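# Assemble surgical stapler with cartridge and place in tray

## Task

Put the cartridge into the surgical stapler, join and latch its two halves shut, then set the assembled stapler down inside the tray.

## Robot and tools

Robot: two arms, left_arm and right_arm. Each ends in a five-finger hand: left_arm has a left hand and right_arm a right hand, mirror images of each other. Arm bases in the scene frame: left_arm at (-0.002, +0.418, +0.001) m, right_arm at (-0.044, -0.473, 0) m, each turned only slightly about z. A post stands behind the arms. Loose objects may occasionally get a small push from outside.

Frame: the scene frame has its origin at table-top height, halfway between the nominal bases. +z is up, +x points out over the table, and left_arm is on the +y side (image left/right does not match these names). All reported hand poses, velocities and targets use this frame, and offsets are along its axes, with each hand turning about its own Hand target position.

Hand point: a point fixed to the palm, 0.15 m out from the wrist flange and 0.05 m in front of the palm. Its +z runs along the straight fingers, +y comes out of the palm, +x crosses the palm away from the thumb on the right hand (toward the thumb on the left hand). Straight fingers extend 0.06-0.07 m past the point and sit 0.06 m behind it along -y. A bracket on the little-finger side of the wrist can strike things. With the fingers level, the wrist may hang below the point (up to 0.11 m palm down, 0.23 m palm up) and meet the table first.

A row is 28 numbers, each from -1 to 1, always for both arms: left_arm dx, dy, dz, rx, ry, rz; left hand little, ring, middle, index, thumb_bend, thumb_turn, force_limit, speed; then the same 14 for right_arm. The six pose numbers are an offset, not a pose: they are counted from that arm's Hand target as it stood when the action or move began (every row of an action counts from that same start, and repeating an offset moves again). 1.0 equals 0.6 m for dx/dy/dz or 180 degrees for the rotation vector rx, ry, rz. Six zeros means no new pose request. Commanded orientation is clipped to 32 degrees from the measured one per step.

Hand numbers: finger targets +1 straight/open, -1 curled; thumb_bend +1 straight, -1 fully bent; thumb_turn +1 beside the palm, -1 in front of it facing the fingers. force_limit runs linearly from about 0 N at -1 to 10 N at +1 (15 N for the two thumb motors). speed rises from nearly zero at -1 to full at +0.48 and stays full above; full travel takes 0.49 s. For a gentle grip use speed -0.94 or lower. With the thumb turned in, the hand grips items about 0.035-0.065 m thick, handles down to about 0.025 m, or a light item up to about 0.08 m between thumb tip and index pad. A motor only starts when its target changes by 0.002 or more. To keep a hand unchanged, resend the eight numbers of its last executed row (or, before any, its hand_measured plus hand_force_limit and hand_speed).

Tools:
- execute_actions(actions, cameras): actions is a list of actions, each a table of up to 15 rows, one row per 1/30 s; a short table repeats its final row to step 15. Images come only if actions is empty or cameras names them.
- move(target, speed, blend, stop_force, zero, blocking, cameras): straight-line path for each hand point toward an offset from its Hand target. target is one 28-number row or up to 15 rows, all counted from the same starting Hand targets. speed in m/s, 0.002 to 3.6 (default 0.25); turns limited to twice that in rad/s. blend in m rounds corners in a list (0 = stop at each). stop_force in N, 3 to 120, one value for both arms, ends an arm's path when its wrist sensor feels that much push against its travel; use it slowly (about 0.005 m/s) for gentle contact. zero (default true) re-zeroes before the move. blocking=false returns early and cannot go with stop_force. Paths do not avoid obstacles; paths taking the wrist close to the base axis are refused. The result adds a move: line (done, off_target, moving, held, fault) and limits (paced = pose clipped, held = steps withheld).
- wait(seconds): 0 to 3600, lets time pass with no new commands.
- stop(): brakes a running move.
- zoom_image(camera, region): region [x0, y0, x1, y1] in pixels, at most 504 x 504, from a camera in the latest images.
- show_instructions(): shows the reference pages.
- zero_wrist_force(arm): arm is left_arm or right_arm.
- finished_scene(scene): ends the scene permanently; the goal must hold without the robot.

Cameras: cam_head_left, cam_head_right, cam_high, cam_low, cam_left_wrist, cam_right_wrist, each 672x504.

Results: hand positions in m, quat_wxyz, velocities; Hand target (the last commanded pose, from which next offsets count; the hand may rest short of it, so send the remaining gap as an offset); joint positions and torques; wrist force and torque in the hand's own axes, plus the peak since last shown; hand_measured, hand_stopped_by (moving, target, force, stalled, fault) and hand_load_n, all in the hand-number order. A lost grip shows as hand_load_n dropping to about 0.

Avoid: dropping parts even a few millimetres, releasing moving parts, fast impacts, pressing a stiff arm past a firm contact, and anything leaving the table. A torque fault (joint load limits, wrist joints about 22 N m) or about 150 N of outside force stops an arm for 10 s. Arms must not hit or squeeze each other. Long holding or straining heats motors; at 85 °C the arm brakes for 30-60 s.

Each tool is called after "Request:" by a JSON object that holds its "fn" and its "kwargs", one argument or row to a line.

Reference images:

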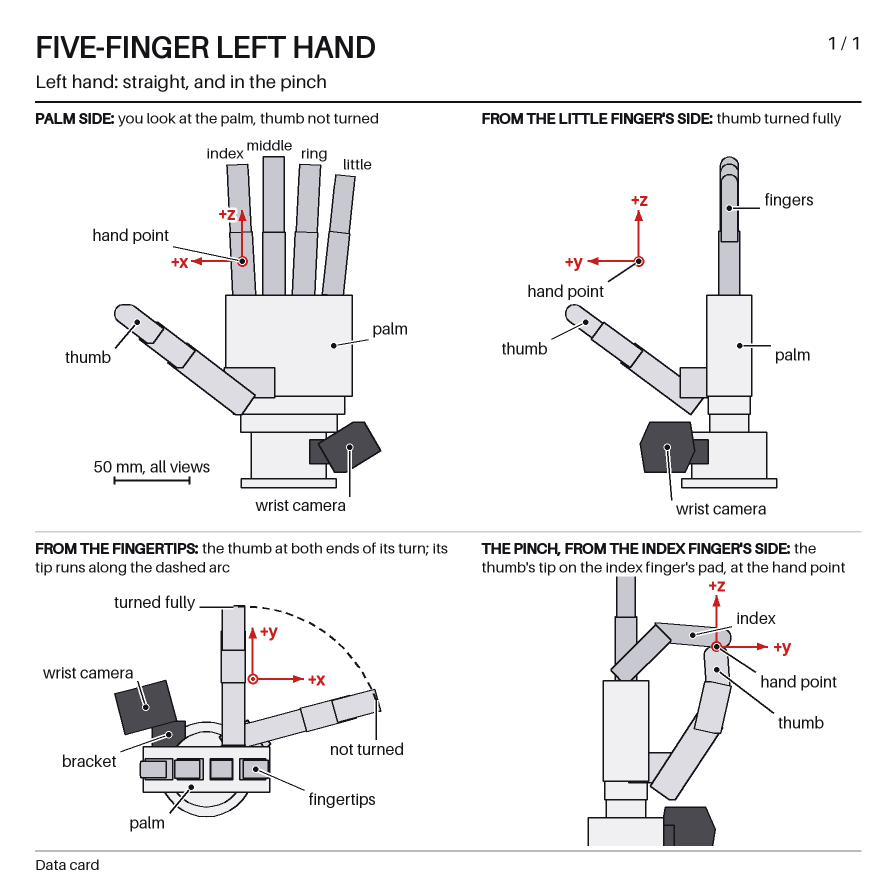

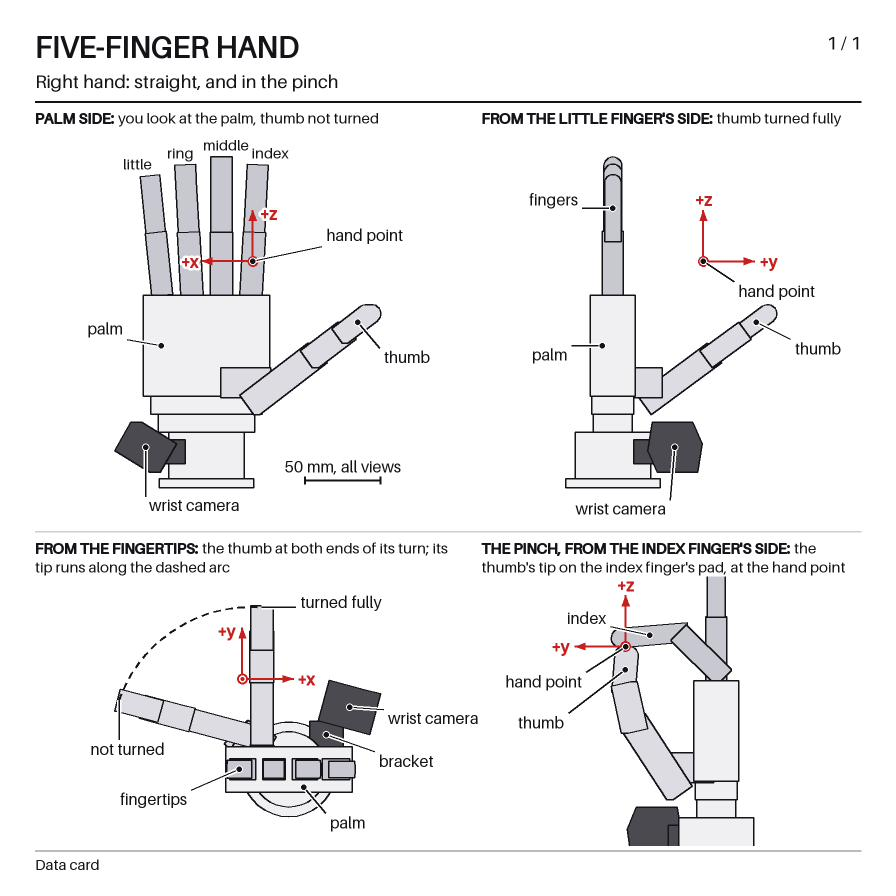

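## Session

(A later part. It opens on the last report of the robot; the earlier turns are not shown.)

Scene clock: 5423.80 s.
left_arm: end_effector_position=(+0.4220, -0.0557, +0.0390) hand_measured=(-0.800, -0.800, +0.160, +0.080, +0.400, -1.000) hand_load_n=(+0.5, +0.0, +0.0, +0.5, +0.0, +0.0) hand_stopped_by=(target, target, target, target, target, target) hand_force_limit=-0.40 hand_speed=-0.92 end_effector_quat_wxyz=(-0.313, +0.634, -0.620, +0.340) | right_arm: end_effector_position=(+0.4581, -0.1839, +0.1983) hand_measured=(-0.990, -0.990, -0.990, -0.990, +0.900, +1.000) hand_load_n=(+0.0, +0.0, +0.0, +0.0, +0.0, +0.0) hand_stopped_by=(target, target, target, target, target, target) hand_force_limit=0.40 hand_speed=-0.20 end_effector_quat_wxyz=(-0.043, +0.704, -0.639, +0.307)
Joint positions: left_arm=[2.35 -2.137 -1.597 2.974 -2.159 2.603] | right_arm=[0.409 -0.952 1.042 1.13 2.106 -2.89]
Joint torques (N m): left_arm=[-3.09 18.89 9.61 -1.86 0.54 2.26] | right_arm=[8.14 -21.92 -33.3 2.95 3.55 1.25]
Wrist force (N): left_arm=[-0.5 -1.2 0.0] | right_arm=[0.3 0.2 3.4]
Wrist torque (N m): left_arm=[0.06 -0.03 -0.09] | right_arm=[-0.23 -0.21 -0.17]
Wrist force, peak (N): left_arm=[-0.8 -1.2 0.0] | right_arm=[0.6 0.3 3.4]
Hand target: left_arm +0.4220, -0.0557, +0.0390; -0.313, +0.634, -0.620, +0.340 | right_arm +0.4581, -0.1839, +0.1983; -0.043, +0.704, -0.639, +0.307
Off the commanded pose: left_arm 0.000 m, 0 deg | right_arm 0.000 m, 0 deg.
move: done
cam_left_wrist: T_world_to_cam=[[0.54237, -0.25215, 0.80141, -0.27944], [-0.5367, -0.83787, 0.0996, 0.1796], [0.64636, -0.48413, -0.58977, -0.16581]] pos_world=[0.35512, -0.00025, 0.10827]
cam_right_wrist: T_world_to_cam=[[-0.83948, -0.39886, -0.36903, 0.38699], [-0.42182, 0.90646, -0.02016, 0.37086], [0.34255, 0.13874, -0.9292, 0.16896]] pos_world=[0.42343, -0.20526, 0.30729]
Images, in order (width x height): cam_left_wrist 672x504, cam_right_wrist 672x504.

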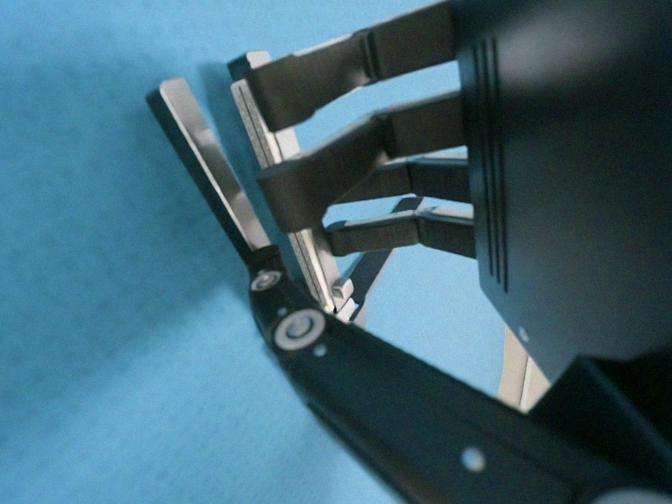

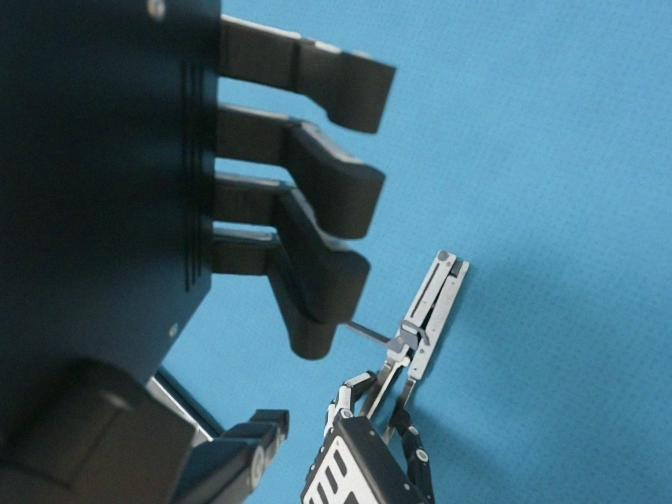

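Request:
{"fn": "move", "kwargs": {
  "target": [0,0,0,0,0,0,-0.8,-0.8,0.1,0.02,0.3,-1,-0.4,-0.92,0,0,0,0,0,0,-0.99,-0.99,-0.99,-0.99,0.9,1,0.4,-0.2],
  "cameras": ["cam_right_wrist","cam_left_wrist"]
}}

Request:
{"fn": "zoom_image", "kwargs": {
  "camera": "cam_right_wrist",
  "region": [325, 240, 525, 440]
}}

Scene clock: 5430.00 s.
left_arm: end_effector_position=(+0.4220, -0.0557, +0.0390) hand_measured=(-0.800, -0.800, +0.100, +0.020, +0.300, -1.000) hand_load_n=(+0.0, +0.0, +0.0, +0.0, +0.0, +0.0) hand_stopped_by=(target, target, target, target, target, target) hand_force_limit=-0.40 hand_speed=-0.92 end_effector_quat_wxyz=(-0.313, +0.634, -0.620, +0.340) | right_arm: end_effector_position=(+0.4581, -0.1839, +0.1983) hand_measured=(-0.990, -0.990, -0.990, -0.990, +0.900, +1.000) hand_load_n=(+0.0, +0.0, +0.0, +0.0, +0.0, +0.0) hand_stopped_by=(target, target, target, target, target, target) hand_force_limit=0.40 hand_speed=-0.20 end_effector_quat_wxyz=(-0.043, +0.704, -0.639, +0.307)
Joint positions: left_arm=[2.35 -2.137 -1.597 2.974 -2.159 2.603] | right_arm=[0.409 -0.952 1.042 1.13 2.106 -2.89]
Joint torques (N m): left_arm=[-4.37 18.49 9.62 -1.88 0.49 2.28] | right_arm=[7.95 -20.99 -32.79 2.92 3.46 1.59]
Wrist force (N): left_arm=[-0.8 -1.0 -0.2] | right_arm=[0.2 -0.1 3.1]
Wrist torque (N m): left_arm=[0.09 0.00 -0.10] | right_arm=[-0.26 -0.17 -0.19]
Wrist force, peak (N): left_arm=[-0.5 -1.6 0.1] | right_arm=[0.6 0.3 3.5]
Hand target: left_arm +0.4220, -0.0557, +0.0390; -0.313, +0.634, -0.620, +0.340 | right_arm +0.4581, -0.1839, +0.1983; -0.043, +0.704, -0.639, +0.307
Off the commanded pose: left_arm 0.000 m, 0 deg | right_arm 0.000 m, 0 deg.
move: done
cam_left_wrist: T_world_to_cam=[[0.54237, -0.25215, 0.80141, -0.27944], [-0.5367, -0.83787, 0.0996, 0.1796], [0.64636, -0.48413, -0.58977, -0.16581]] pos_world=[0.35512, -0.00025, 0.10827]
cam_right_wrist: T_world_to_cam=[[-0.83948, -0.39886, -0.36903, 0.38699], [-0.42182, 0.90646, -0.02016, 0.37086], [0.34255, 0.13874, -0.9292, 0.16896]] pos_world=[0.42343, -0.20526, 0.30729]
Images, in order (width x height): cam_left_wrist 672x504, cam_right_wrist 672x504.

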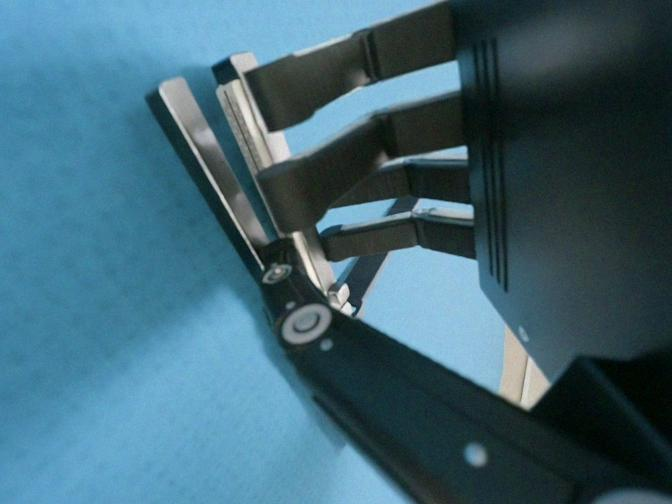

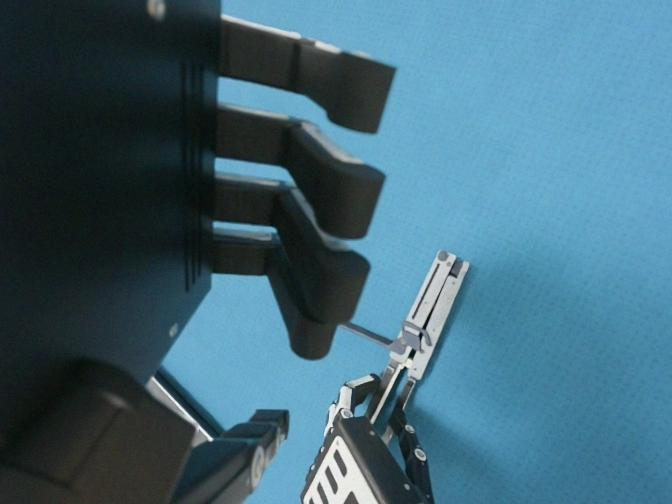

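Scaled by 2.520 from the camera's image (finer frame: 960x720).

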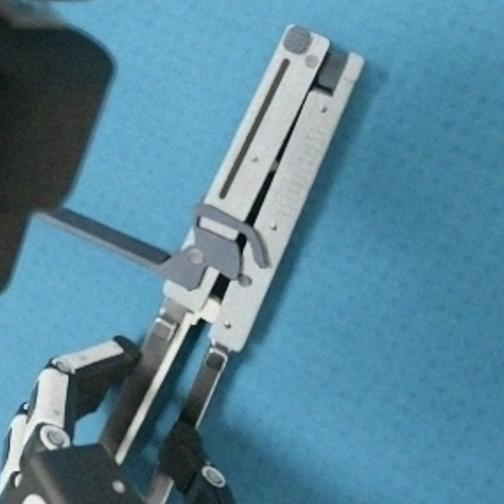

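Request:
{"fn": "move", "kwargs": {
  "target": [0,0,0,0,0,0,-0.8,-0.8,0.04,-0.04,0.24,-1,-0.4,-0.92,0,0,0,0,0,0,-0.99,-0.99,-0.99,-0.99,0.9,1,0.4,-0.2],
  "cameras": ["cam_right_wrist","cam_left_wrist","cam_low"]
}}

Request:
{"fn": "zoom_image", "kwargs": {
  "camera": "cam_right_wrist",
  "region": [325, 240, 525, 440]
}}

Request:
{"fn": "zoom_image", "kwargs": {
  "camera": "cam_low",
  "region": [260, 270, 360, 340]
}}

Scene clock: 5436.83 s.
left_arm: end_effector_position=(+0.4220, -0.0557, +0.0390) hand_measured=(-0.800, -0.800, +0.040, -0.040, +0.240, -1.000) hand_load_n=(+0.0, +0.0, +0.0, +0.0, +0.0, +0.0) hand_stopped_by=(target, target, target, target, target, target) hand_force_limit=-0.40 hand_speed=-0.92 end_effector_quat_wxyz=(-0.313, +0.634, -0.620, +0.340) | right_arm: end_effector_position=(+0.4581, -0.1839, +0.1983) hand_measured=(-0.990, -0.990, -0.990, -0.990, +0.900, +1.000) hand_load_n=(+0.0, +0.0, +0.0, +0.0, +0.0, +0.0) hand_stopped_by=(target, target, target, target, target, target) hand_force_limit=0.40 hand_speed=-0.20 end_effector_quat_wxyz=(-0.043, +0.704, -0.639, +0.307)
Joint positions: left_arm=[2.35 -2.137 -1.597 2.974 -2.159 2.603] | right_arm=[0.409 -0.952 1.042 1.13 2.106 -2.89]
Joint torques (N m): left_arm=[-5.56 18.64 9.77 -1.8 0.53 2.31] | right_arm=[8.26 -21.21 -33.2 2.79 3.27 1.38]
Wrist force (N): left_arm=[-0.6 -1.1 -0.1] | right_arm=[0.5 0.5 3.1]
Wrist torque (N m): left_arm=[0.08 -0.04 -0.09] | right_arm=[-0.18 -0.20 -0.16]
Wrist force, peak (N): left_arm=[-0.8 -1.4 0.1] | right_arm=[0.5 0.1 3.4]
Hand target: left_arm +0.4220, -0.0557, +0.0390; -0.313, +0.634, -0.620, +0.340 | right_arm +0.4581, -0.1839, +0.1983; -0.043, +0.704, -0.639, +0.307
Off the commanded pose: left_arm 0.000 m, 0 deg | right_arm 0.000 m, 0 deg.
move: done
cam_left_wrist: T_world_to_cam=[[0.54237, -0.25215, 0.80141, -0.27944], [-0.5367, -0.83787, 0.0996, 0.1796], [0.64636, -0.48413, -0.58977, -0.16581]] pos_world=[0.35512, -0.00025, 0.10827]
cam_right_wrist: T_world_to_cam=[[-0.83948, -0.39886, -0.36903, 0.38699], [-0.42182, 0.90646, -0.02016, 0.37086], [0.34255, 0.13874, -0.9292, 0.16896]] pos_world=[0.42343, -0.20526, 0.30729]
Images, in order (width x height): cam_low 672x504, cam_left_wrist 672x504, cam_right_wrist 672x504.

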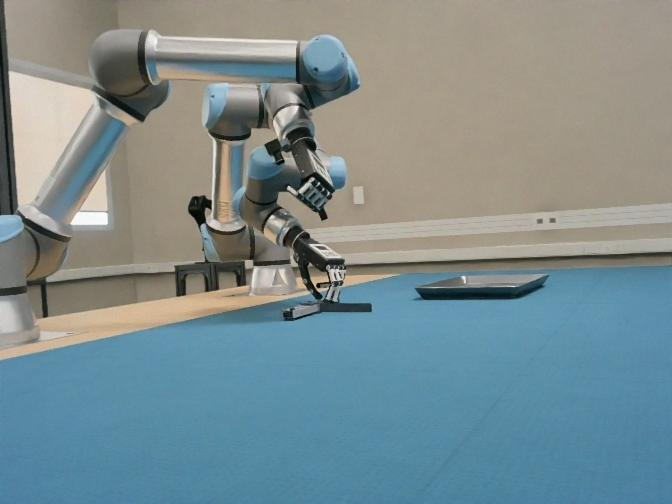

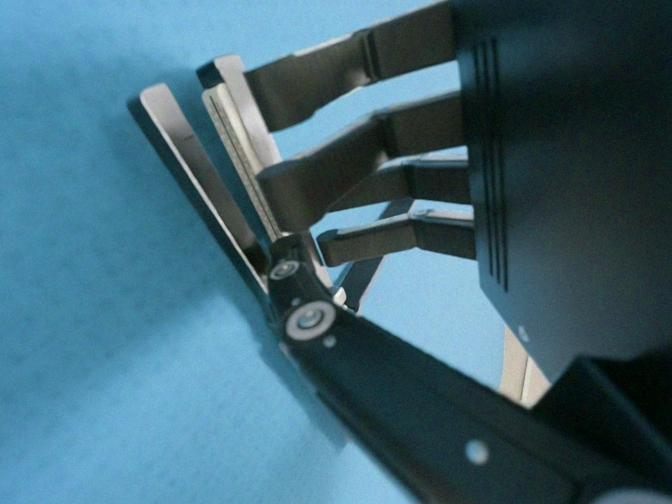

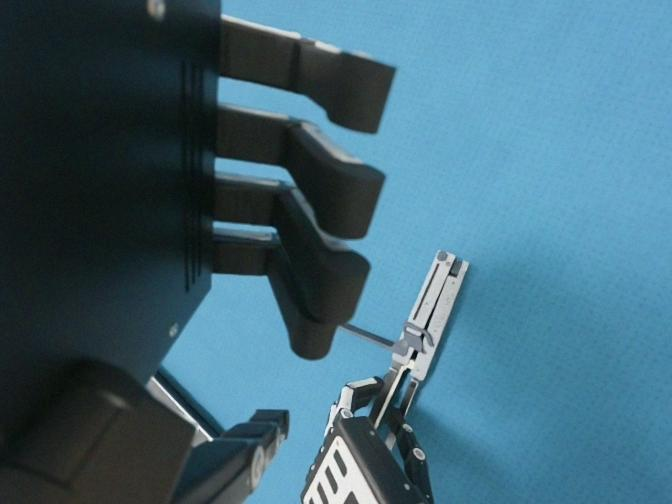

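Scaled by 2.520 from the camera's image (finer frame: 960x720).

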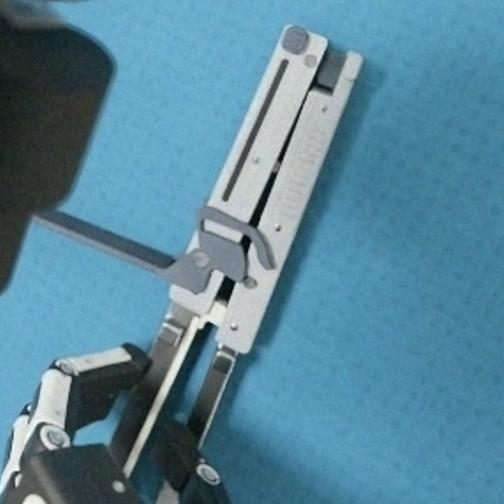

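Scaled by 5.040 from the camera's image (finer frame: 960x720).

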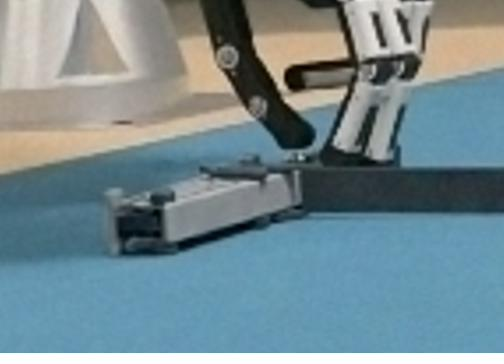

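Request:
{"fn": "move", "kwargs": {
  "target": [0,0,0,0,0,0,-0.8,-0.8,0.04,-0.04,0.52,-1,-0.4,-0.8,0,0,0,0,0,0,-0.99,-0.99,-0.99,-0.99,0.9,1,0.4,-0.2]
}}

Request:
{"fn": "move", "kwargs": {
  "target": [0.0117,0,-0.01,0,0,0,-0.8,-0.8,0.04,-0.04,0.52,-1,-0.4,-0.8,0,0,0,0,0,0,-0.99,-0.99,-0.99,-0.99,0.9,1,0.4,-0.2],
  "speed": 0.02,
  "stop_force": 4
}}

Request:
{"fn": "move", "kwargs": {
  "target": [0,0,0,0,0,0,-0.8,-0.8,-0.04,-0.1,0.42,-1,-0.4,-0.92,0,0,0,0,0,0,-0.99,-0.99,-0.99,-0.99,0.9,1,0.4,-0.2],
  "cameras": ["cam_right_wrist","cam_left_wrist","cam_low"]
}}

Request:
{"fn": "zoom_image", "kwargs": {
  "camera": "cam_right_wrist",
  "region": [325, 240, 525, 440]
}}

Request:
{"fn": "zoom_image", "kwargs": {
  "camera": "cam_low",
  "region": [260, 270, 360, 340]
}}

Scene clock: 5449.13 s.
left_arm: end_effector_position=(+0.4220, -0.0557, +0.0390) hand_measured=(-0.800, -0.800, +0.040, -0.040, +0.520, -1.000) hand_load_n=(+0.0, +0.0, +0.0, +0.0, -1.0, +0.0) hand_stopped_by=(target, target, target, target, target, target) hand_force_limit=-0.40 hand_speed=-0.80 end_effector_quat_wxyz=(-0.313, +0.634, -0.620, +0.340) | right_arm: end_effector_position=(+0.4581, -0.1839, +0.1983) hand_measured=(-0.990, -0.990, -0.990, -0.990, +0.900, +1.000) hand_load_n=(+0.0, +0.0, +0.0, +0.0, +0.0, +0.0) hand_stopped_by=(target, target, target, target, target, target) hand_force_limit=0.40 hand_speed=-0.20 end_effector_quat_wxyz=(-0.043, +0.704, -0.639, +0.307)
Joint positions: left_arm=[2.35 -2.137 -1.597 2.974 -2.159 2.603] | right_arm=[0.409 -0.952 1.042 1.13 2.106 -2.89]
Joint torques (N m): left_arm=[-4.31 18.08 10.75 -1.85 0.55 2.2] | right_arm=[9.07 -22.46 -32.65 2.84 3.3 1.5]
Wrist force (N): left_arm=[-0.3 -2.8 -1.1] | right_arm=[0.3 0.0 3.1]
Wrist torque (N m): left_arm=[-0.04 -0.07 -0.05] | right_arm=[-0.25 -0.19 -0.18]
Wrist force, peak (N): left_arm=[-0.2 -3.3 -0.7] | right_arm=[0.5 0.1 3.6]
Hand target: left_arm +0.4220, -0.0557, +0.0390; -0.313, +0.634, -0.620, +0.340 | right_arm +0.4581, -0.1839, +0.1983; -0.043, +0.704, -0.639, +0.307
Off the commanded pose: left_arm 0.000 m, 0 deg | right_arm 0.000 m, 0 deg.
move: done

Scene clock: 5450.47 s.
left_arm: end_effector_position=(+0.4239, -0.0557, +0.0372) hand_measured=(-0.800, -0.800, +0.040, -0.040, +0.518, -1.000) hand_load_n=(+0.0, +0.0, +0.0, +0.0, -2.0, +0.0) hand_stopped_by=(target, target, target, target, target, target) hand_force_limit=-0.40 hand_speed=-0.80 end_effector_quat_wxyz=(-0.313, +0.634, -0.620, +0.340) | right_arm: end_effector_position=(+0.4581, -0.1839, +0.1983) hand_measured=(-0.990, -0.990, -0.990, -0.990, +0.900, +1.000) hand_load_n=(+0.0, +0.0, +0.0, +0.0, +0.0, +0.0) hand_stopped_by=(target, target, target, target, target, target) hand_force_limit=0.40 hand_speed=-0.20 end_effector_quat_wxyz=(-0.043, +0.704, -0.639, +0.307)
Joint positions: left_arm=[2.353 -2.141 -1.595 2.978 -2.157 2.605] | right_arm=[0.409 -0.952 1.042 1.13 2.106 -2.89]
Joint torques (N m): left_arm=[-5.7 52.72 5.71 -2.77 -1.09 -2.06] | right_arm=[7.7 -22.07 -32.69 2.87 3.21 1.36]
Wrist force (N): left_arm=[-0.4 -6.1 -3.7] | right_arm=[0.9 0.0 3.0]
Wrist torque (N m): left_arm=[-0.18 -0.06 -0.04] | right_arm=[-0.24 -0.28 -0.15]
Wrist force, peak (N): left_arm=[0.1 -9.3 -6.0] | right_arm=[0.5 0.1 3.3]
Hand target: left_arm +0.4239, -0.0557, +0.0373; -0.313, +0.634, -0.620, +0.340 (not the last commanded pose) | right_arm +0.4581, -0.1839, +0.1983; -0.043, +0.704, -0.639, +0.307
Off the commanded pose: left_arm 0.007 m, 0 deg | right_arm 0.000 m, 0 deg.
move: contact (left_arm)

Scene clock: 5451.57 s.
left_arm: end_effector_position=(+0.4239, -0.0557, +0.0372) hand_measured=(-0.800, -0.800, -0.040, -0.100, +0.420, -1.000) hand_load_n=(+0.0, +0.0, +0.5, +1.0, +0.0, +0.0) hand_stopped_by=(target, target, target, target, target, target) hand_force_limit=-0.40 hand_speed=-0.92 end_effector_quat_wxyz=(-0.313, +0.634, -0.620, +0.340) | right_arm: end_effector_position=(+0.4581, -0.1839, +0.1983) hand_measured=(-0.990, -0.990, -0.990, -0.990, +0.900, +1.000) hand_load_n=(+0.0, +0.0, +0.0, +0.0, +0.0, +0.0) hand_stopped_by=(target, target, target, target, target, target) hand_force_limit=0.40 hand_speed=-0.20 end_effector_quat_wxyz=(-0.043, +0.704, -0.639, +0.307)
Joint positions: left_arm=[2.353 -2.141 -1.595 2.978 -2.157 2.605] | right_arm=[0.409 -0.952 1.042 1.13 2.106 -2.89]
Joint torques (N m): left_arm=[-5.38 53.24 9.14 -1.03 -1.24 -2] | right_arm=[8.02 -22.15 -32.46 2.8 3.36 1.49]
Wrist force (N): left_arm=[-0.5 -4.3 -1.2] | right_arm=[0.1 0.0 2.6]
Wrist torque (N m): left_arm=[-0.05 -0.01 -0.09] | right_arm=[-0.22 -0.15 -0.20]
Wrist force, peak (N): left_arm=[-0.4 -6.3 -3.5] | right_arm=[0.2 0.2 3.3]
Hand target: left_arm +0.4239, -0.0557, +0.0373; -0.313, +0.634, -0.620, +0.340 | right_arm +0.4581, -0.1839, +0.1983; -0.043, +0.704, -0.639, +0.307
Off the commanded pose: left_arm 0.000 m, 0 deg | right_arm 0.000 m, 0 deg.
move: done
cam_left_wrist: T_world_to_cam=[[0.54249, -0.25228, 0.80128, -0.27914], [-0.53674, -0.83785, 0.09959, 0.1808], [0.64623, -0.48411, -0.58994, -0.16797]] pos_world=[0.35702, -0.00025, 0.10657]
cam_right_wrist: T_world_to_cam=[[-0.83948, -0.39886, -0.36903, 0.38699], [-0.42182, 0.90646, -0.02016, 0.37086], [0.34255, 0.13874, -0.9292, 0.16896]] pos_world=[0.42343, -0.20526, 0.30729]
Images, in order (width x height): cam_low 672x504, cam_left_wrist 672x504, cam_right_wrist 672x504.

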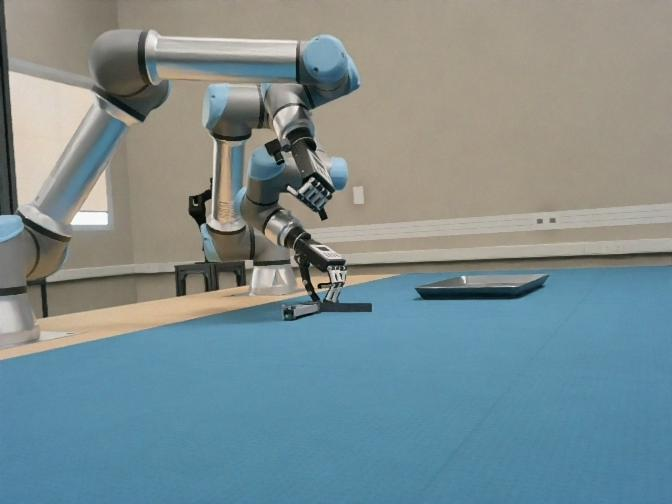

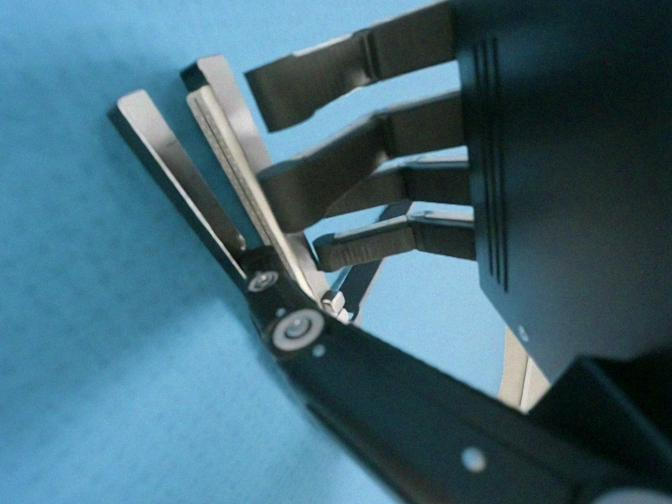

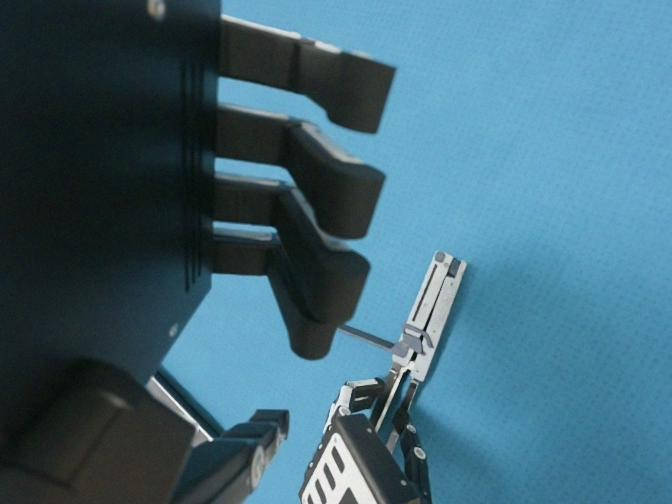

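Scaled by 2.520 from the camera's image (finer frame: 960x720).

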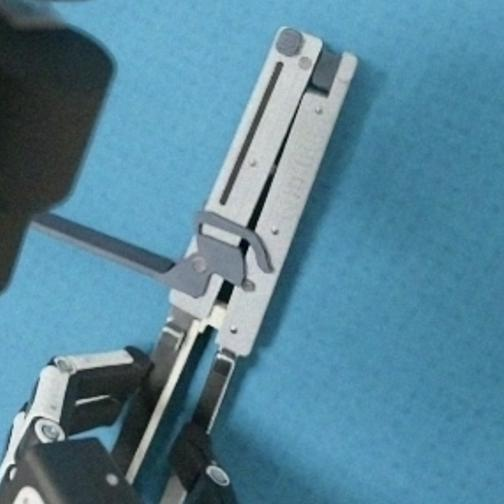

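Scaled by 5.040 from the camera's image (finer frame: 960x720).

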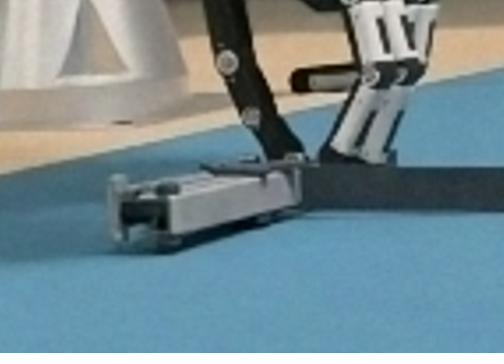

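Request:
{"fn": "move", "kwargs": {
  "target": [0,0,0.05,0,0,0,-0.8,-0.8,0.0,-0.06,0.42,-1,-0.4,-0.8,0,0,0,0,0,0,-0.99,-0.99,-0.99,-0.99,0.9,1,0.4,-0.2],
  "speed": 0.03
}}

Request:
{"fn": "move", "kwargs": {
  "target": [0.0083,0,0,0,0,0,-0.8,-0.8,0.15,0.08,0.75,-1,-0.4,-0.5,0,0,0,0,0,0,-0.99,-0.99,-0.99,-0.99,0.9,1,0.4,-0.2],
  "speed": 0.03,
  "cameras": ["cam_right_wrist","cam_left_wrist","cam_low"]
}}

Request:
{"fn": "zoom_image", "kwargs": {
  "camera": "cam_right_wrist",
  "region": [325, 240, 525, 440]
}}

Request:
{"fn": "zoom_image", "kwargs": {
  "camera": "cam_low",
  "region": [260, 270, 360, 340]
}}

Scene clock: 5465.50 s.
left_arm: end_effector_position=(+0.4239, -0.0557, +0.0671) hand_measured=(-0.800, -0.800, +0.000, -0.060, +0.420, -1.000) hand_load_n=(+0.0, +0.0, +0.0, +0.0, +0.0, +0.0) hand_stopped_by=(target, target, target, target, target, target) hand_force_limit=-0.40 hand_speed=-0.80 end_effector_quat_wxyz=(-0.313, +0.634, -0.620, +0.340) | right_arm: end_effector_position=(+0.4581, -0.1839, +0.1983) hand_measured=(-0.990, -0.990, -0.990, -0.990, +0.900, +1.000) hand_load_n=(+0.5, +0.0, +0.0, +0.0, +0.0, +0.0) hand_stopped_by=(target, target, target, target, target, target) hand_force_limit=0.40 hand_speed=-0.20 end_effector_quat_wxyz=(-0.043, +0.704, -0.639, +0.307)
Joint positions: left_arm=[2.353 -2.104 -1.568 2.913 -2.157 2.605] | right_arm=[0.409 -0.952 1.042 1.13 2.106 -2.89]
Joint torques (N m): left_arm=[-3.71 54.51 27.29 -2.3 0.11 2.01] | right_arm=[7 -22.89 -32.24 2.84 3.46 1.4]
Wrist force (N): left_arm=[-0.8 -0.9 -0.3] | right_arm=[0.4 0.4 2.7]
Wrist torque (N m): left_arm=[0.09 0.01 -0.10] | right_arm=[-0.17 -0.19 -0.16]
Wrist force, peak (N): left_arm=[-0.6 -4.6 -1.3] | right_arm=[0.3 0.0 3.5]
Hand target: left_arm +0.4239, -0.0557, +0.0673; -0.313, +0.634, -0.620, +0.340 | right_arm +0.4581, -0.1839, +0.1983; -0.043, +0.704, -0.639, +0.307
Off the commanded pose: left_arm 0.000 m, 0 deg | right_arm 0.000 m, 0 deg.
move: done

Scene clock: 5466.23 s.
left_arm: end_effector_position=(+0.4289, -0.0557, +0.0673) hand_measured=(-0.800, -0.800, +0.150, +0.080, +0.750, -1.000) hand_load_n=(+0.0, +0.0, +0.0, +0.0, +0.0, +0.0) hand_stopped_by=(target, target, target, target, target, target) hand_force_limit=-0.40 hand_speed=-0.50 end_effector_quat_wxyz=(-0.313, +0.634, -0.620, +0.340) | right_arm: end_effector_position=(+0.4581, -0.1839, +0.1983) hand_measured=(-0.990, -0.990, -0.990, -0.990, +0.900, +1.000) hand_load_n=(+0.0, +0.5, +0.5, +0.0, +0.0, +0.0) hand_stopped_by=(target, target, target, target, target, target) hand_force_limit=0.40 hand_speed=-0.20 end_effector_quat_wxyz=(-0.043, +0.704, -0.639, +0.307)
Joint positions: left_arm=[2.36 -2.108 -1.56 2.912 -2.152 2.611] | right_arm=[0.409 -0.952 1.042 1.13 2.106 -2.89]
Joint torques (N m): left_arm=[10.24 18.43 28.36 -2.5 0.44 2.33] | right_arm=[8.51 -22.76 -32.6 2.92 3.47 1.57]
Wrist force (N): left_arm=[-0.8 -0.8 -0.3] | right_arm=[0.7 0.0 3.0]
Wrist torque (N m): left_arm=[0.12 0.00 -0.10] | right_arm=[-0.25 -0.25 -0.16]
Wrist force, peak (N): left_arm=[-0.9 -1.0 0.1] | right_arm=[0.5 -0.1 3.2]
Hand target: left_arm +0.4289, -0.0557, +0.0673; -0.313, +0.634, -0.620, +0.340 | right_arm +0.4581, -0.1839, +0.1983; -0.043, +0.704, -0.639, +0.307
Off the commanded pose: left_arm 0.000 m, 0 deg | right_arm 0.000 m, 0 deg.
move: done
cam_left_wrist: T_world_to_cam=[[0.54244, -0.25224, 0.80133, -0.30588], [-0.53674, -0.83785, 0.0996, 0.1805], [0.64627, -0.48414, -0.58987, -0.15353]] pos_world=[0.36202, -0.00025, 0.13657]
cam_right_wrist: T_world_to_cam=[[-0.83948, -0.39886, -0.36903, 0.38699], [-0.42182, 0.90646, -0.02016, 0.37086], [0.34255, 0.13874, -0.9292, 0.16896]] pos_world=[0.42343, -0.20526, 0.30729]
Images, in order (width x height): cam_low 672x504, cam_left_wrist 672x504, cam_right_wrist 672x504.

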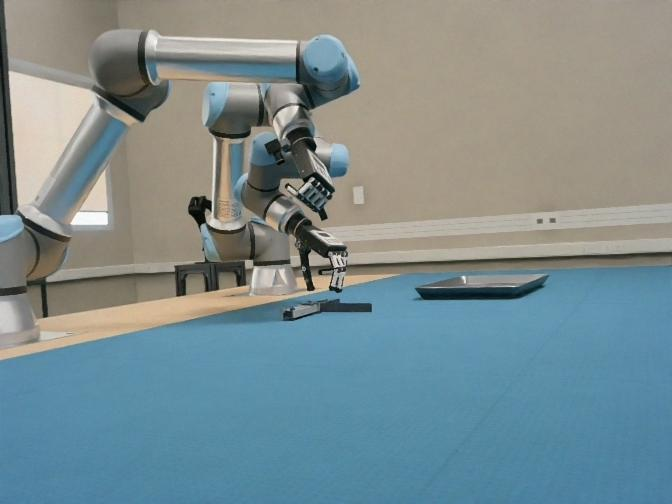

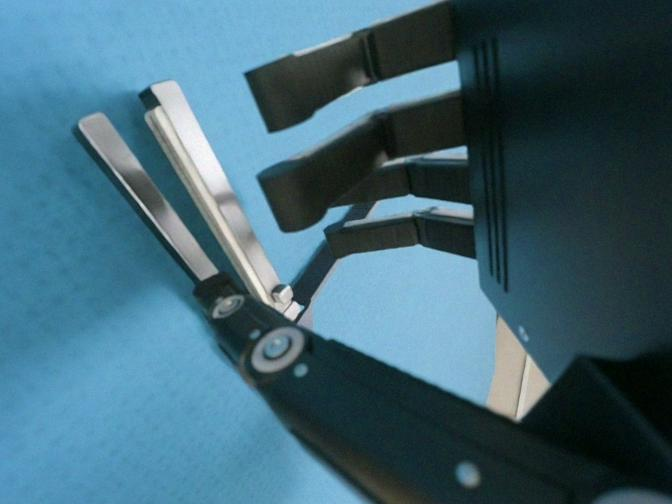

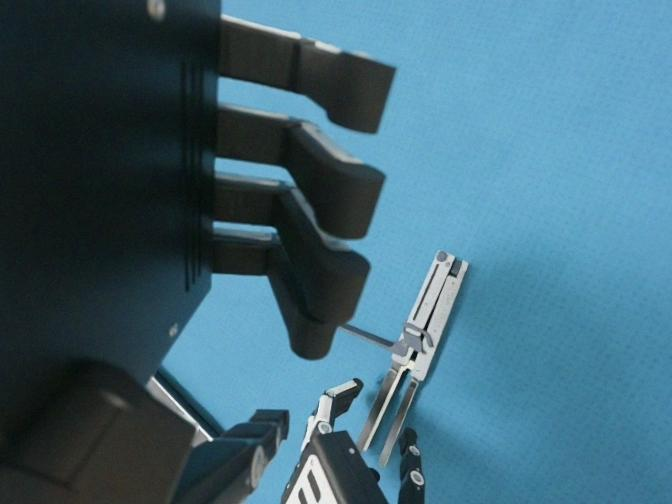

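Scaled by 2.520 from the camera's image (finer frame: 960x720).

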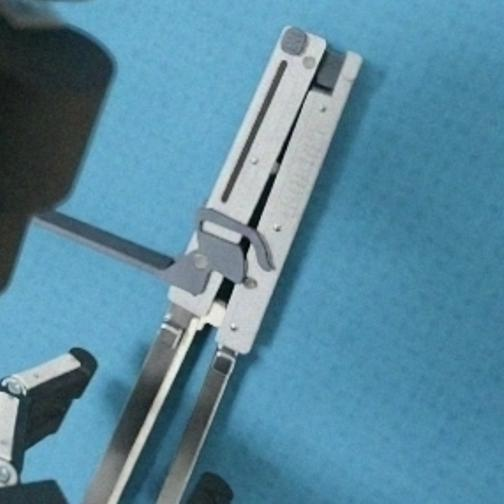

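Scaled by 5.040 from the camera's image (finer frame: 960x720).

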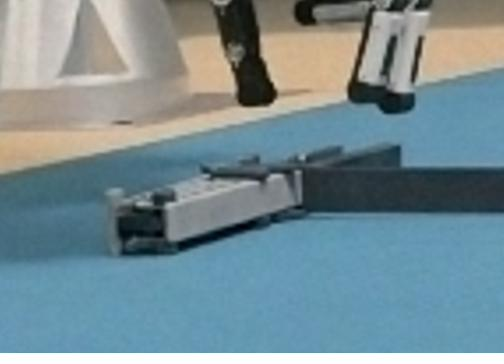

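Request:
{"fn": "move", "kwargs": {
  "target": [
    [-0.0207,0,0,0,0,0.0278,-0.8,-0.8,0.2,0.12,0.65,-1,-0.4,-0.7,0,0,0,0,0,0,-0.99,-0.99,-0.99,-0.99,0.9,1,0.4,-0.2],
    [-0.0207,0,-0.0572,0,0,0.0278,-0.8,-0.8,0.2,0.12,0.65,-1,-0.4,-0.7,0,0,0,0,0,0,-0.99,-0.99,-0.99,-0.99,0.9,1,0.4,-0.2]
  ],
  "speed": 0.03,
  "cameras": ["cam_right_wrist","cam_left_wrist"]
}}

Request:
{"fn": "zoom_image", "kwargs": {
  "camera": "cam_right_wrist",
  "region": [300, 300, 480, 480]
}}

Scene clock: 5497.73 s.
left_arm: end_effector_position=(+0.4165, -0.0557, +0.0331) hand_measured=(-0.800, -0.800, +0.200, +0.120, +0.650, -1.000) hand_load_n=(+0.0, +0.0, +0.0, +0.0, +0.0, +0.0) hand_stopped_by=(target, target, target, target, target, target) hand_force_limit=-0.40 hand_speed=-0.70 end_effector_quat_wxyz=(-0.327, +0.661, -0.592, +0.326) | right_arm: end_effector_position=(+0.4581, -0.1839, +0.1983) hand_measured=(-0.990, -0.990, -0.990, -0.990, +0.900, +1.000) hand_load_n=(+0.0, +0.0, +0.0, +0.0, +0.0, +0.0) hand_stopped_by=(target, target, target, target, target, target) hand_force_limit=0.40 hand_speed=-0.20 end_effector_quat_wxyz=(-0.043, +0.704, -0.639, +0.307)
Joint positions: left_arm=[2.317 -2.178 -1.559 2.914 -2.244 2.496] | right_arm=[0.409 -0.952 1.042 1.13 2.106 -2.89]
Joint torques (N m): left_arm=[-6.25 19.08 6.75 0.66 -2.2 -1.18] | right_arm=[8.15 -21.76 -33.31 2.77 3.3 1.28]
Wrist force (N): left_arm=[-0.8 -0.6 -0.2] | right_arm=[0.3 0.3 3.0]
Wrist torque (N m): left_arm=[0.13 0.02 -0.01] | right_arm=[-0.21 -0.19 -0.17]
Wrist force, peak (N): left_arm=[-1.2 -1.2 0.4] | right_arm=[0.5 0.2 3.5]
Hand target: left_arm +0.4165, -0.0557, +0.0329; -0.327, +0.661, -0.592, +0.326 | right_arm +0.4581, -0.1839, +0.1983; -0.043, +0.704, -0.639, +0.307
Off the commanded pose: left_arm 0.000 m, 0 deg | right_arm 0.000 m, 0 deg.
move: done
cam_left_wrist: T_world_to_cam=[[0.56237, -0.20397, 0.80134, -0.27735], [-0.46164, -0.88146, 0.0996, 0.14361], [0.68603, -0.42594, -0.58986, -0.17899]] pos_world=[0.34506, -0.00623, 0.10237]
cam_right_wrist: T_world_to_cam=[[-0.83948, -0.39886, -0.36903, 0.38699], [-0.42182, 0.90646, -0.02016, 0.37086], [0.34255, 0.13874, -0.9292, 0.16896]] pos_world=[0.42343, -0.20526, 0.30729]
Images, in order (width x height): cam_left_wrist 672x504, cam_right_wrist 672x504.

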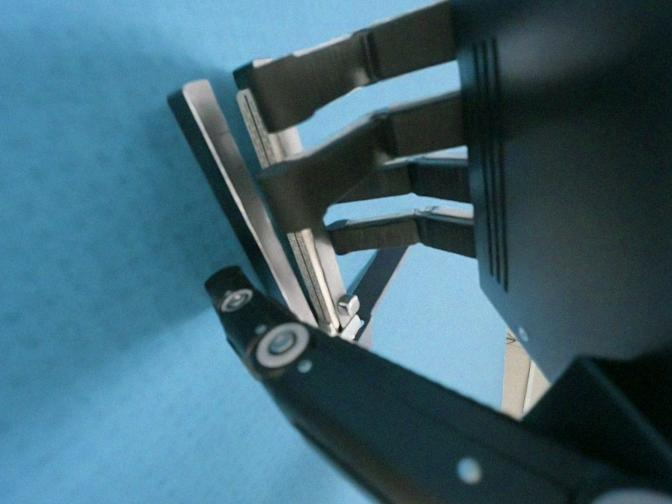

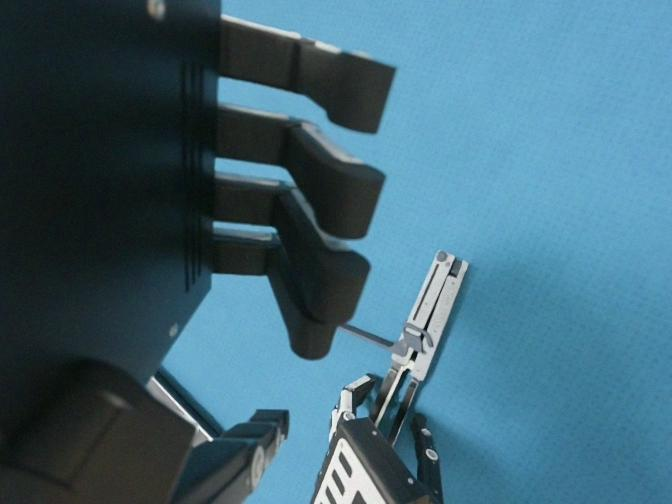

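Scaled by 2.800 from the camera's image (finer frame: 960x720).

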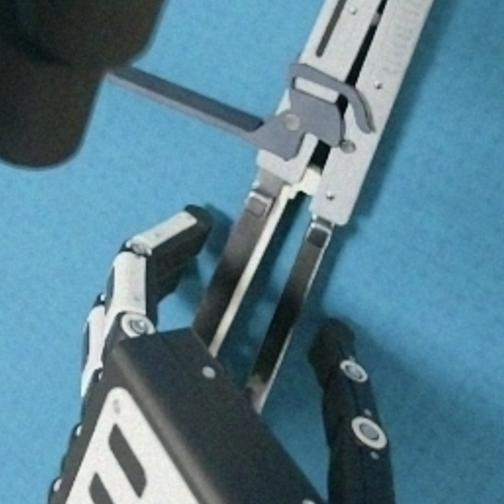

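Request:
{"fn": "move", "kwargs": {
  "target": [0,0,0,0,0,0,-0.8,-0.8,0.06,-0.02,0.42,-1,-0.4,-0.9,0,0,0,0,0,0,-0.99,-0.99,-0.99,-0.99,0.9,1,0.4,-0.2]
}}

Request:
{"fn": "move", "kwargs": {
  "target": [0,0,0,0,0,0,-0.8,-0.8,0.0,-0.08,0.33,-1,-0.4,-0.92,0,0,0,0,0,0,-0.99,-0.99,-0.99,-0.99,0.9,1,0.4,-0.2],
  "cameras": ["cam_right_wrist","cam_left_wrist"]
}}

Request:
{"fn": "zoom_image", "kwargs": {
  "camera": "cam_right_wrist",
  "region": [350, 240, 500, 390]
}}

Request:
{"fn": "zoom_image", "kwargs": {
  "camera": "cam_left_wrist",
  "region": [150, 60, 420, 360]
}}

Scene clock: 5511.00 s.
left_arm: end_effector_position=(+0.4165, -0.0557, +0.0329) hand_measured=(-0.800, -0.800, +0.060, -0.020, +0.472, -1.000) hand_load_n=(+0.0, +0.5, +0.0, +4.5, +4.0, -0.5) hand_stopped_by=(target, target, target, target, force, target) hand_force_limit=-0.40 hand_speed=-0.90 end_effector_quat_wxyz=(-0.327, +0.661, -0.592, +0.326) | right_arm: end_effector_position=(+0.4581, -0.1839, +0.1983) hand_measured=(-0.990, -0.990, -0.990, -0.990, +0.900, +1.000) hand_load_n=(+0.0, +0.0, +0.0, +0.0, +0.0, +0.0) hand_stopped_by=(target, target, target, target, target, target) hand_force_limit=0.40 hand_speed=-0.20 end_effector_quat_wxyz=(-0.043, +0.704, -0.639, +0.307)
Joint positions: left_arm=[2.317 -2.178 -1.559 2.914 -2.244 2.496] | right_arm=[0.409 -0.952 1.042 1.13 2.106 -2.89]
Joint torques (N m): left_arm=[0.95 19.69 7.51 0.32 -0.03 2.02] | right_arm=[7.7 -22.11 -32.77 2.86 3.14 1.39]
Wrist force (N): left_arm=[-0.9 -1.9 -0.2] | right_arm=[0.4 0.0 3.1]
Wrist torque (N m): left_arm=[0.06 0.03 -0.04] | right_arm=[-0.24 -0.20 -0.18]
Wrist force, peak (N): left_arm=[-1.0 -1.9 -0.4] | right_arm=[0.3 0.4 3.5]
Hand target: left_arm +0.4165, -0.0557, +0.0329; -0.327, +0.661, -0.592, +0.326 | right_arm +0.4581, -0.1839, +0.1983; -0.043, +0.704, -0.639, +0.307
Off the commanded pose: left_arm 0.000 m, 0 deg | right_arm 0.000 m, 0 deg.
move: done

Scene clock: 5511.50 s.
left_arm: end_effector_position=(+0.4165, -0.0557, +0.0329) hand_measured=(-0.800, -0.800, +0.018, -0.020, +0.472, -1.000) hand_load_n=(+0.0, +0.0, +4.0, +3.0, +5.0, +0.0) hand_stopped_by=(target, target, force, force, force, target) hand_force_limit=-0.40 hand_speed=-0.92 end_effector_quat_wxyz=(-0.327, +0.661, -0.592, +0.326) | right_arm: end_effector_position=(+0.4581, -0.1839, +0.1983) hand_measured=(-0.990, -0.990, -0.990, -0.990, +0.900, +1.000) hand_load_n=(+0.0, +0.0, +0.0, +0.0, +0.0, +0.0) hand_stopped_by=(target, target, target, target, target, target) hand_force_limit=0.40 hand_speed=-0.20 end_effector_quat_wxyz=(-0.043, +0.704, -0.639, +0.307)
Joint positions: left_arm=[2.317 -2.178 -1.559 2.914 -2.244 2.496] | right_arm=[0.409 -0.952 1.042 1.13 2.106 -2.89]
Joint torques (N m): left_arm=[3.32 19.73 8.09 0.04 -0.15 2.12] | right_arm=[8.2 -21.49 -32 2.83 3.16 1.48]
Wrist force (N): left_arm=[-0.7 -0.4 -0.3] | right_arm=[0.2 0.1 3.0]
Wrist torque (N m): left_arm=[0.15 0.03 -0.02] | right_arm=[-0.23 -0.17 -0.18]
Wrist force, peak (N): left_arm=[-1.0 -1.8 -0.4] | right_arm=[0.5 -0.2 3.2]
Hand target: left_arm +0.4165, -0.0557, +0.0329; -0.327, +0.661, -0.592, +0.326 | right_arm +0.4581, -0.1839, +0.1983; -0.043, +0.704, -0.639, +0.307
Off the commanded pose: left_arm 0.000 m, 0 deg | right_arm 0.000 m, 0 deg.
move: done
cam_left_wrist: T_world_to_cam=[[0.56237, -0.20397, 0.80134, -0.27719], [-0.46164, -0.88146, 0.0996, 0.14363], [0.68603, -0.42594, -0.58986, -0.17911]] pos_world=[0.34506, -0.00623, 0.10217]
cam_right_wrist: T_world_to_cam=[[-0.83948, -0.39886, -0.36903, 0.38699], [-0.42182, 0.90646, -0.02016, 0.37086], [0.34255, 0.13874, -0.9292, 0.16896]] pos_world=[0.42343, -0.20526, 0.30729]
Images, in order (width x height): cam_left_wrist 672x504, cam_right_wrist 672x504.

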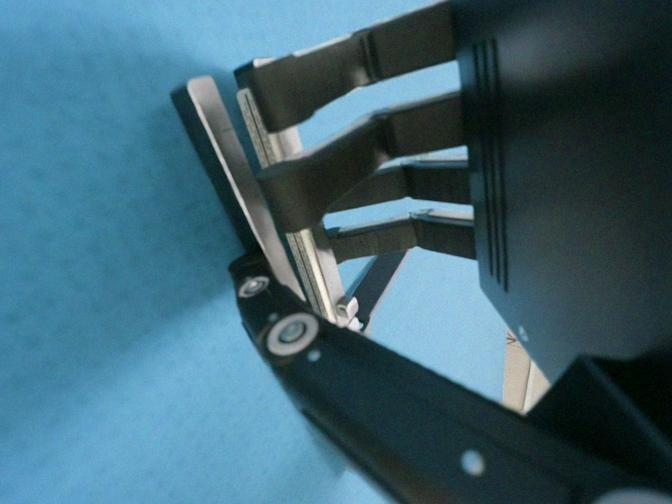

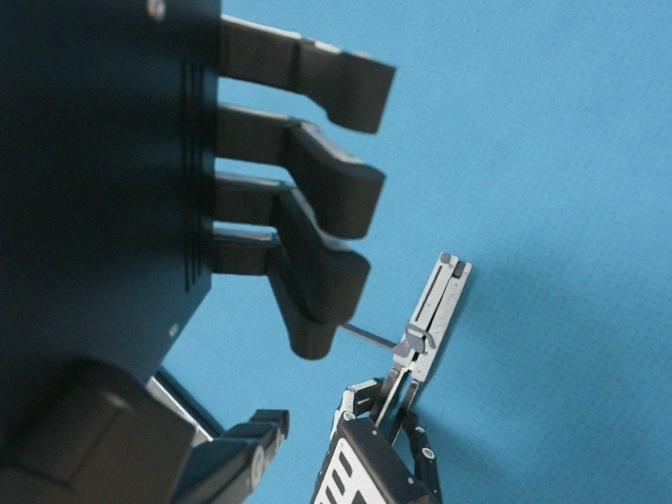

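Scaled by 3.360 from the camera's image (finer frame: 960x720).

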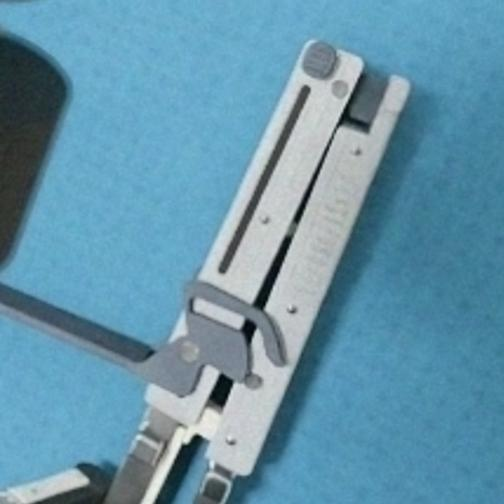

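Scaled by 1.680 from the camera's image (finer frame: 960x720).

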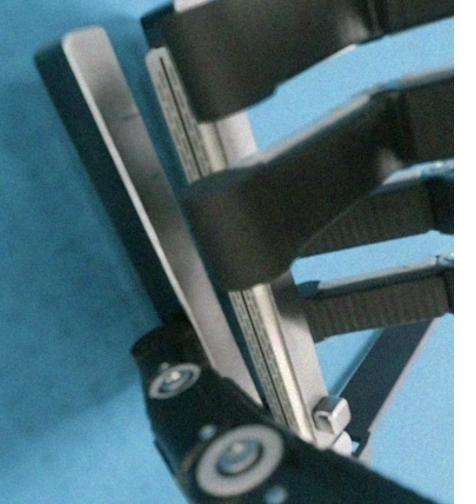

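Request:
{"fn": "move", "kwargs": {
  "target": [0,0,0,0,0,0,-0.8,-0.8,-0.12,-0.2,0.2,-1,-0.1,-0.93,0,0,0,0,0,0,-0.99,-0.99,-0.99,-0.99,0.9,1,0.4,-0.2],
  "cameras": ["cam_right_wrist"]
}}

Request:
{"fn": "zoom_image", "kwargs": {
  "camera": "cam_right_wrist",
  "region": [350, 240, 500, 390]
}}

Scene clock: 5585.00 s.
left_arm: end_effector_position=(+0.4165, -0.0557, +0.0329) hand_measured=(-0.800, -0.800, +0.012, -0.030, +0.470, -1.000) hand_load_n=(+0.0, +0.0, +4.0, +5.0, +6.5, +0.0) hand_stopped_by=(target, target, force, force, force, target) hand_force_limit=-0.10 hand_speed=-0.93 end_effector_quat_wxyz=(-0.327, +0.661, -0.592, +0.326) | right_arm: end_effector_position=(+0.4581, -0.1839, +0.1983) hand_measured=(-0.990, -0.990, -0.990, -0.990, +0.900, +1.000) hand_load_n=(+0.0, +0.0, +0.0, +0.0, +0.0, +0.0) hand_stopped_by=(target, target, target, target, target, target) hand_force_limit=0.40 hand_speed=-0.20 end_effector_quat_wxyz=(-0.043, +0.704, -0.639, +0.307)
Joint positions: left_arm=[2.317 -2.178 -1.559 2.914 -2.244 2.496] | right_arm=[0.409 -0.952 1.042 1.13 2.106 -2.89]
Joint torques (N m): left_arm=[7.79 21.54 8.99 -1.04 -0.17 2.21] | right_arm=[8.07 -22.89 -33.42 2.86 3.27 1.52]
Wrist force (N): left_arm=[-1.0 0.1 0.1] | right_arm=[0.5 -0.2 3.1]
Wrist torque (N m): left_arm=[0.17 0.03 -0.04] | right_arm=[-0.28 -0.22 -0.17]
Wrist force, peak (N): left_arm=[-1.1 0.0 0.2] | right_arm=[0.5 0.2 3.4]
Hand target: left_arm +0.4165, -0.0557, +0.0329; -0.327, +0.661, -0.592, +0.326 | right_arm +0.4581, -0.1839, +0.1983; -0.043, +0.704, -0.639, +0.307
Off the commanded pose: left_arm 0.000 m, 0 deg | right_arm 0.000 m, 0 deg.
move: done
cam_right_wrist: T_world_to_cam=[[-0.83948, -0.39886, -0.36903, 0.38699], [-0.42182, 0.90646, -0.02016, 0.37086], [0.34255, 0.13874, -0.9292, 0.16896]] pos_world=[0.42343, -0.20526, 0.30729]

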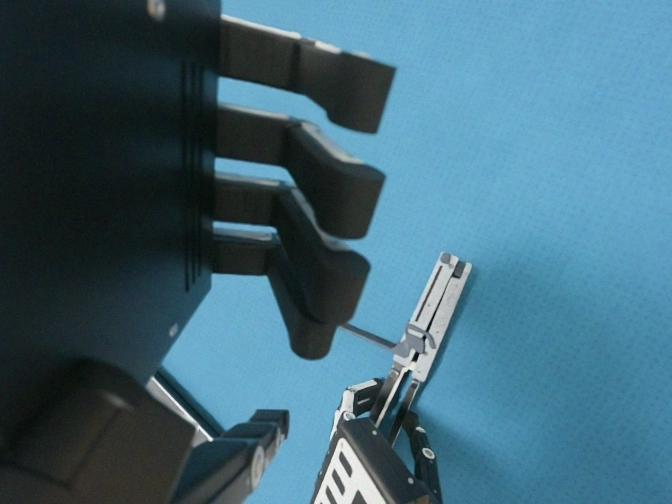

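Scaled by 3.360 from the camera's image (finer frame: 960x720).

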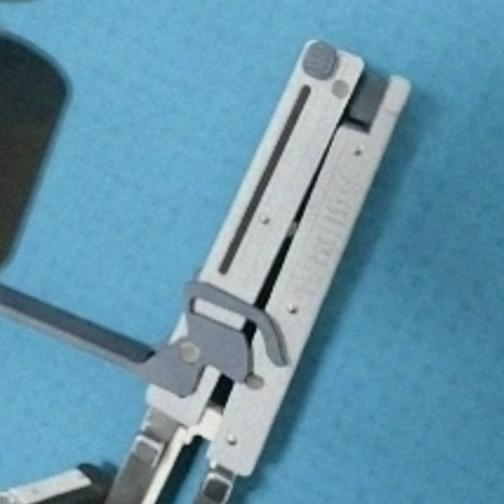

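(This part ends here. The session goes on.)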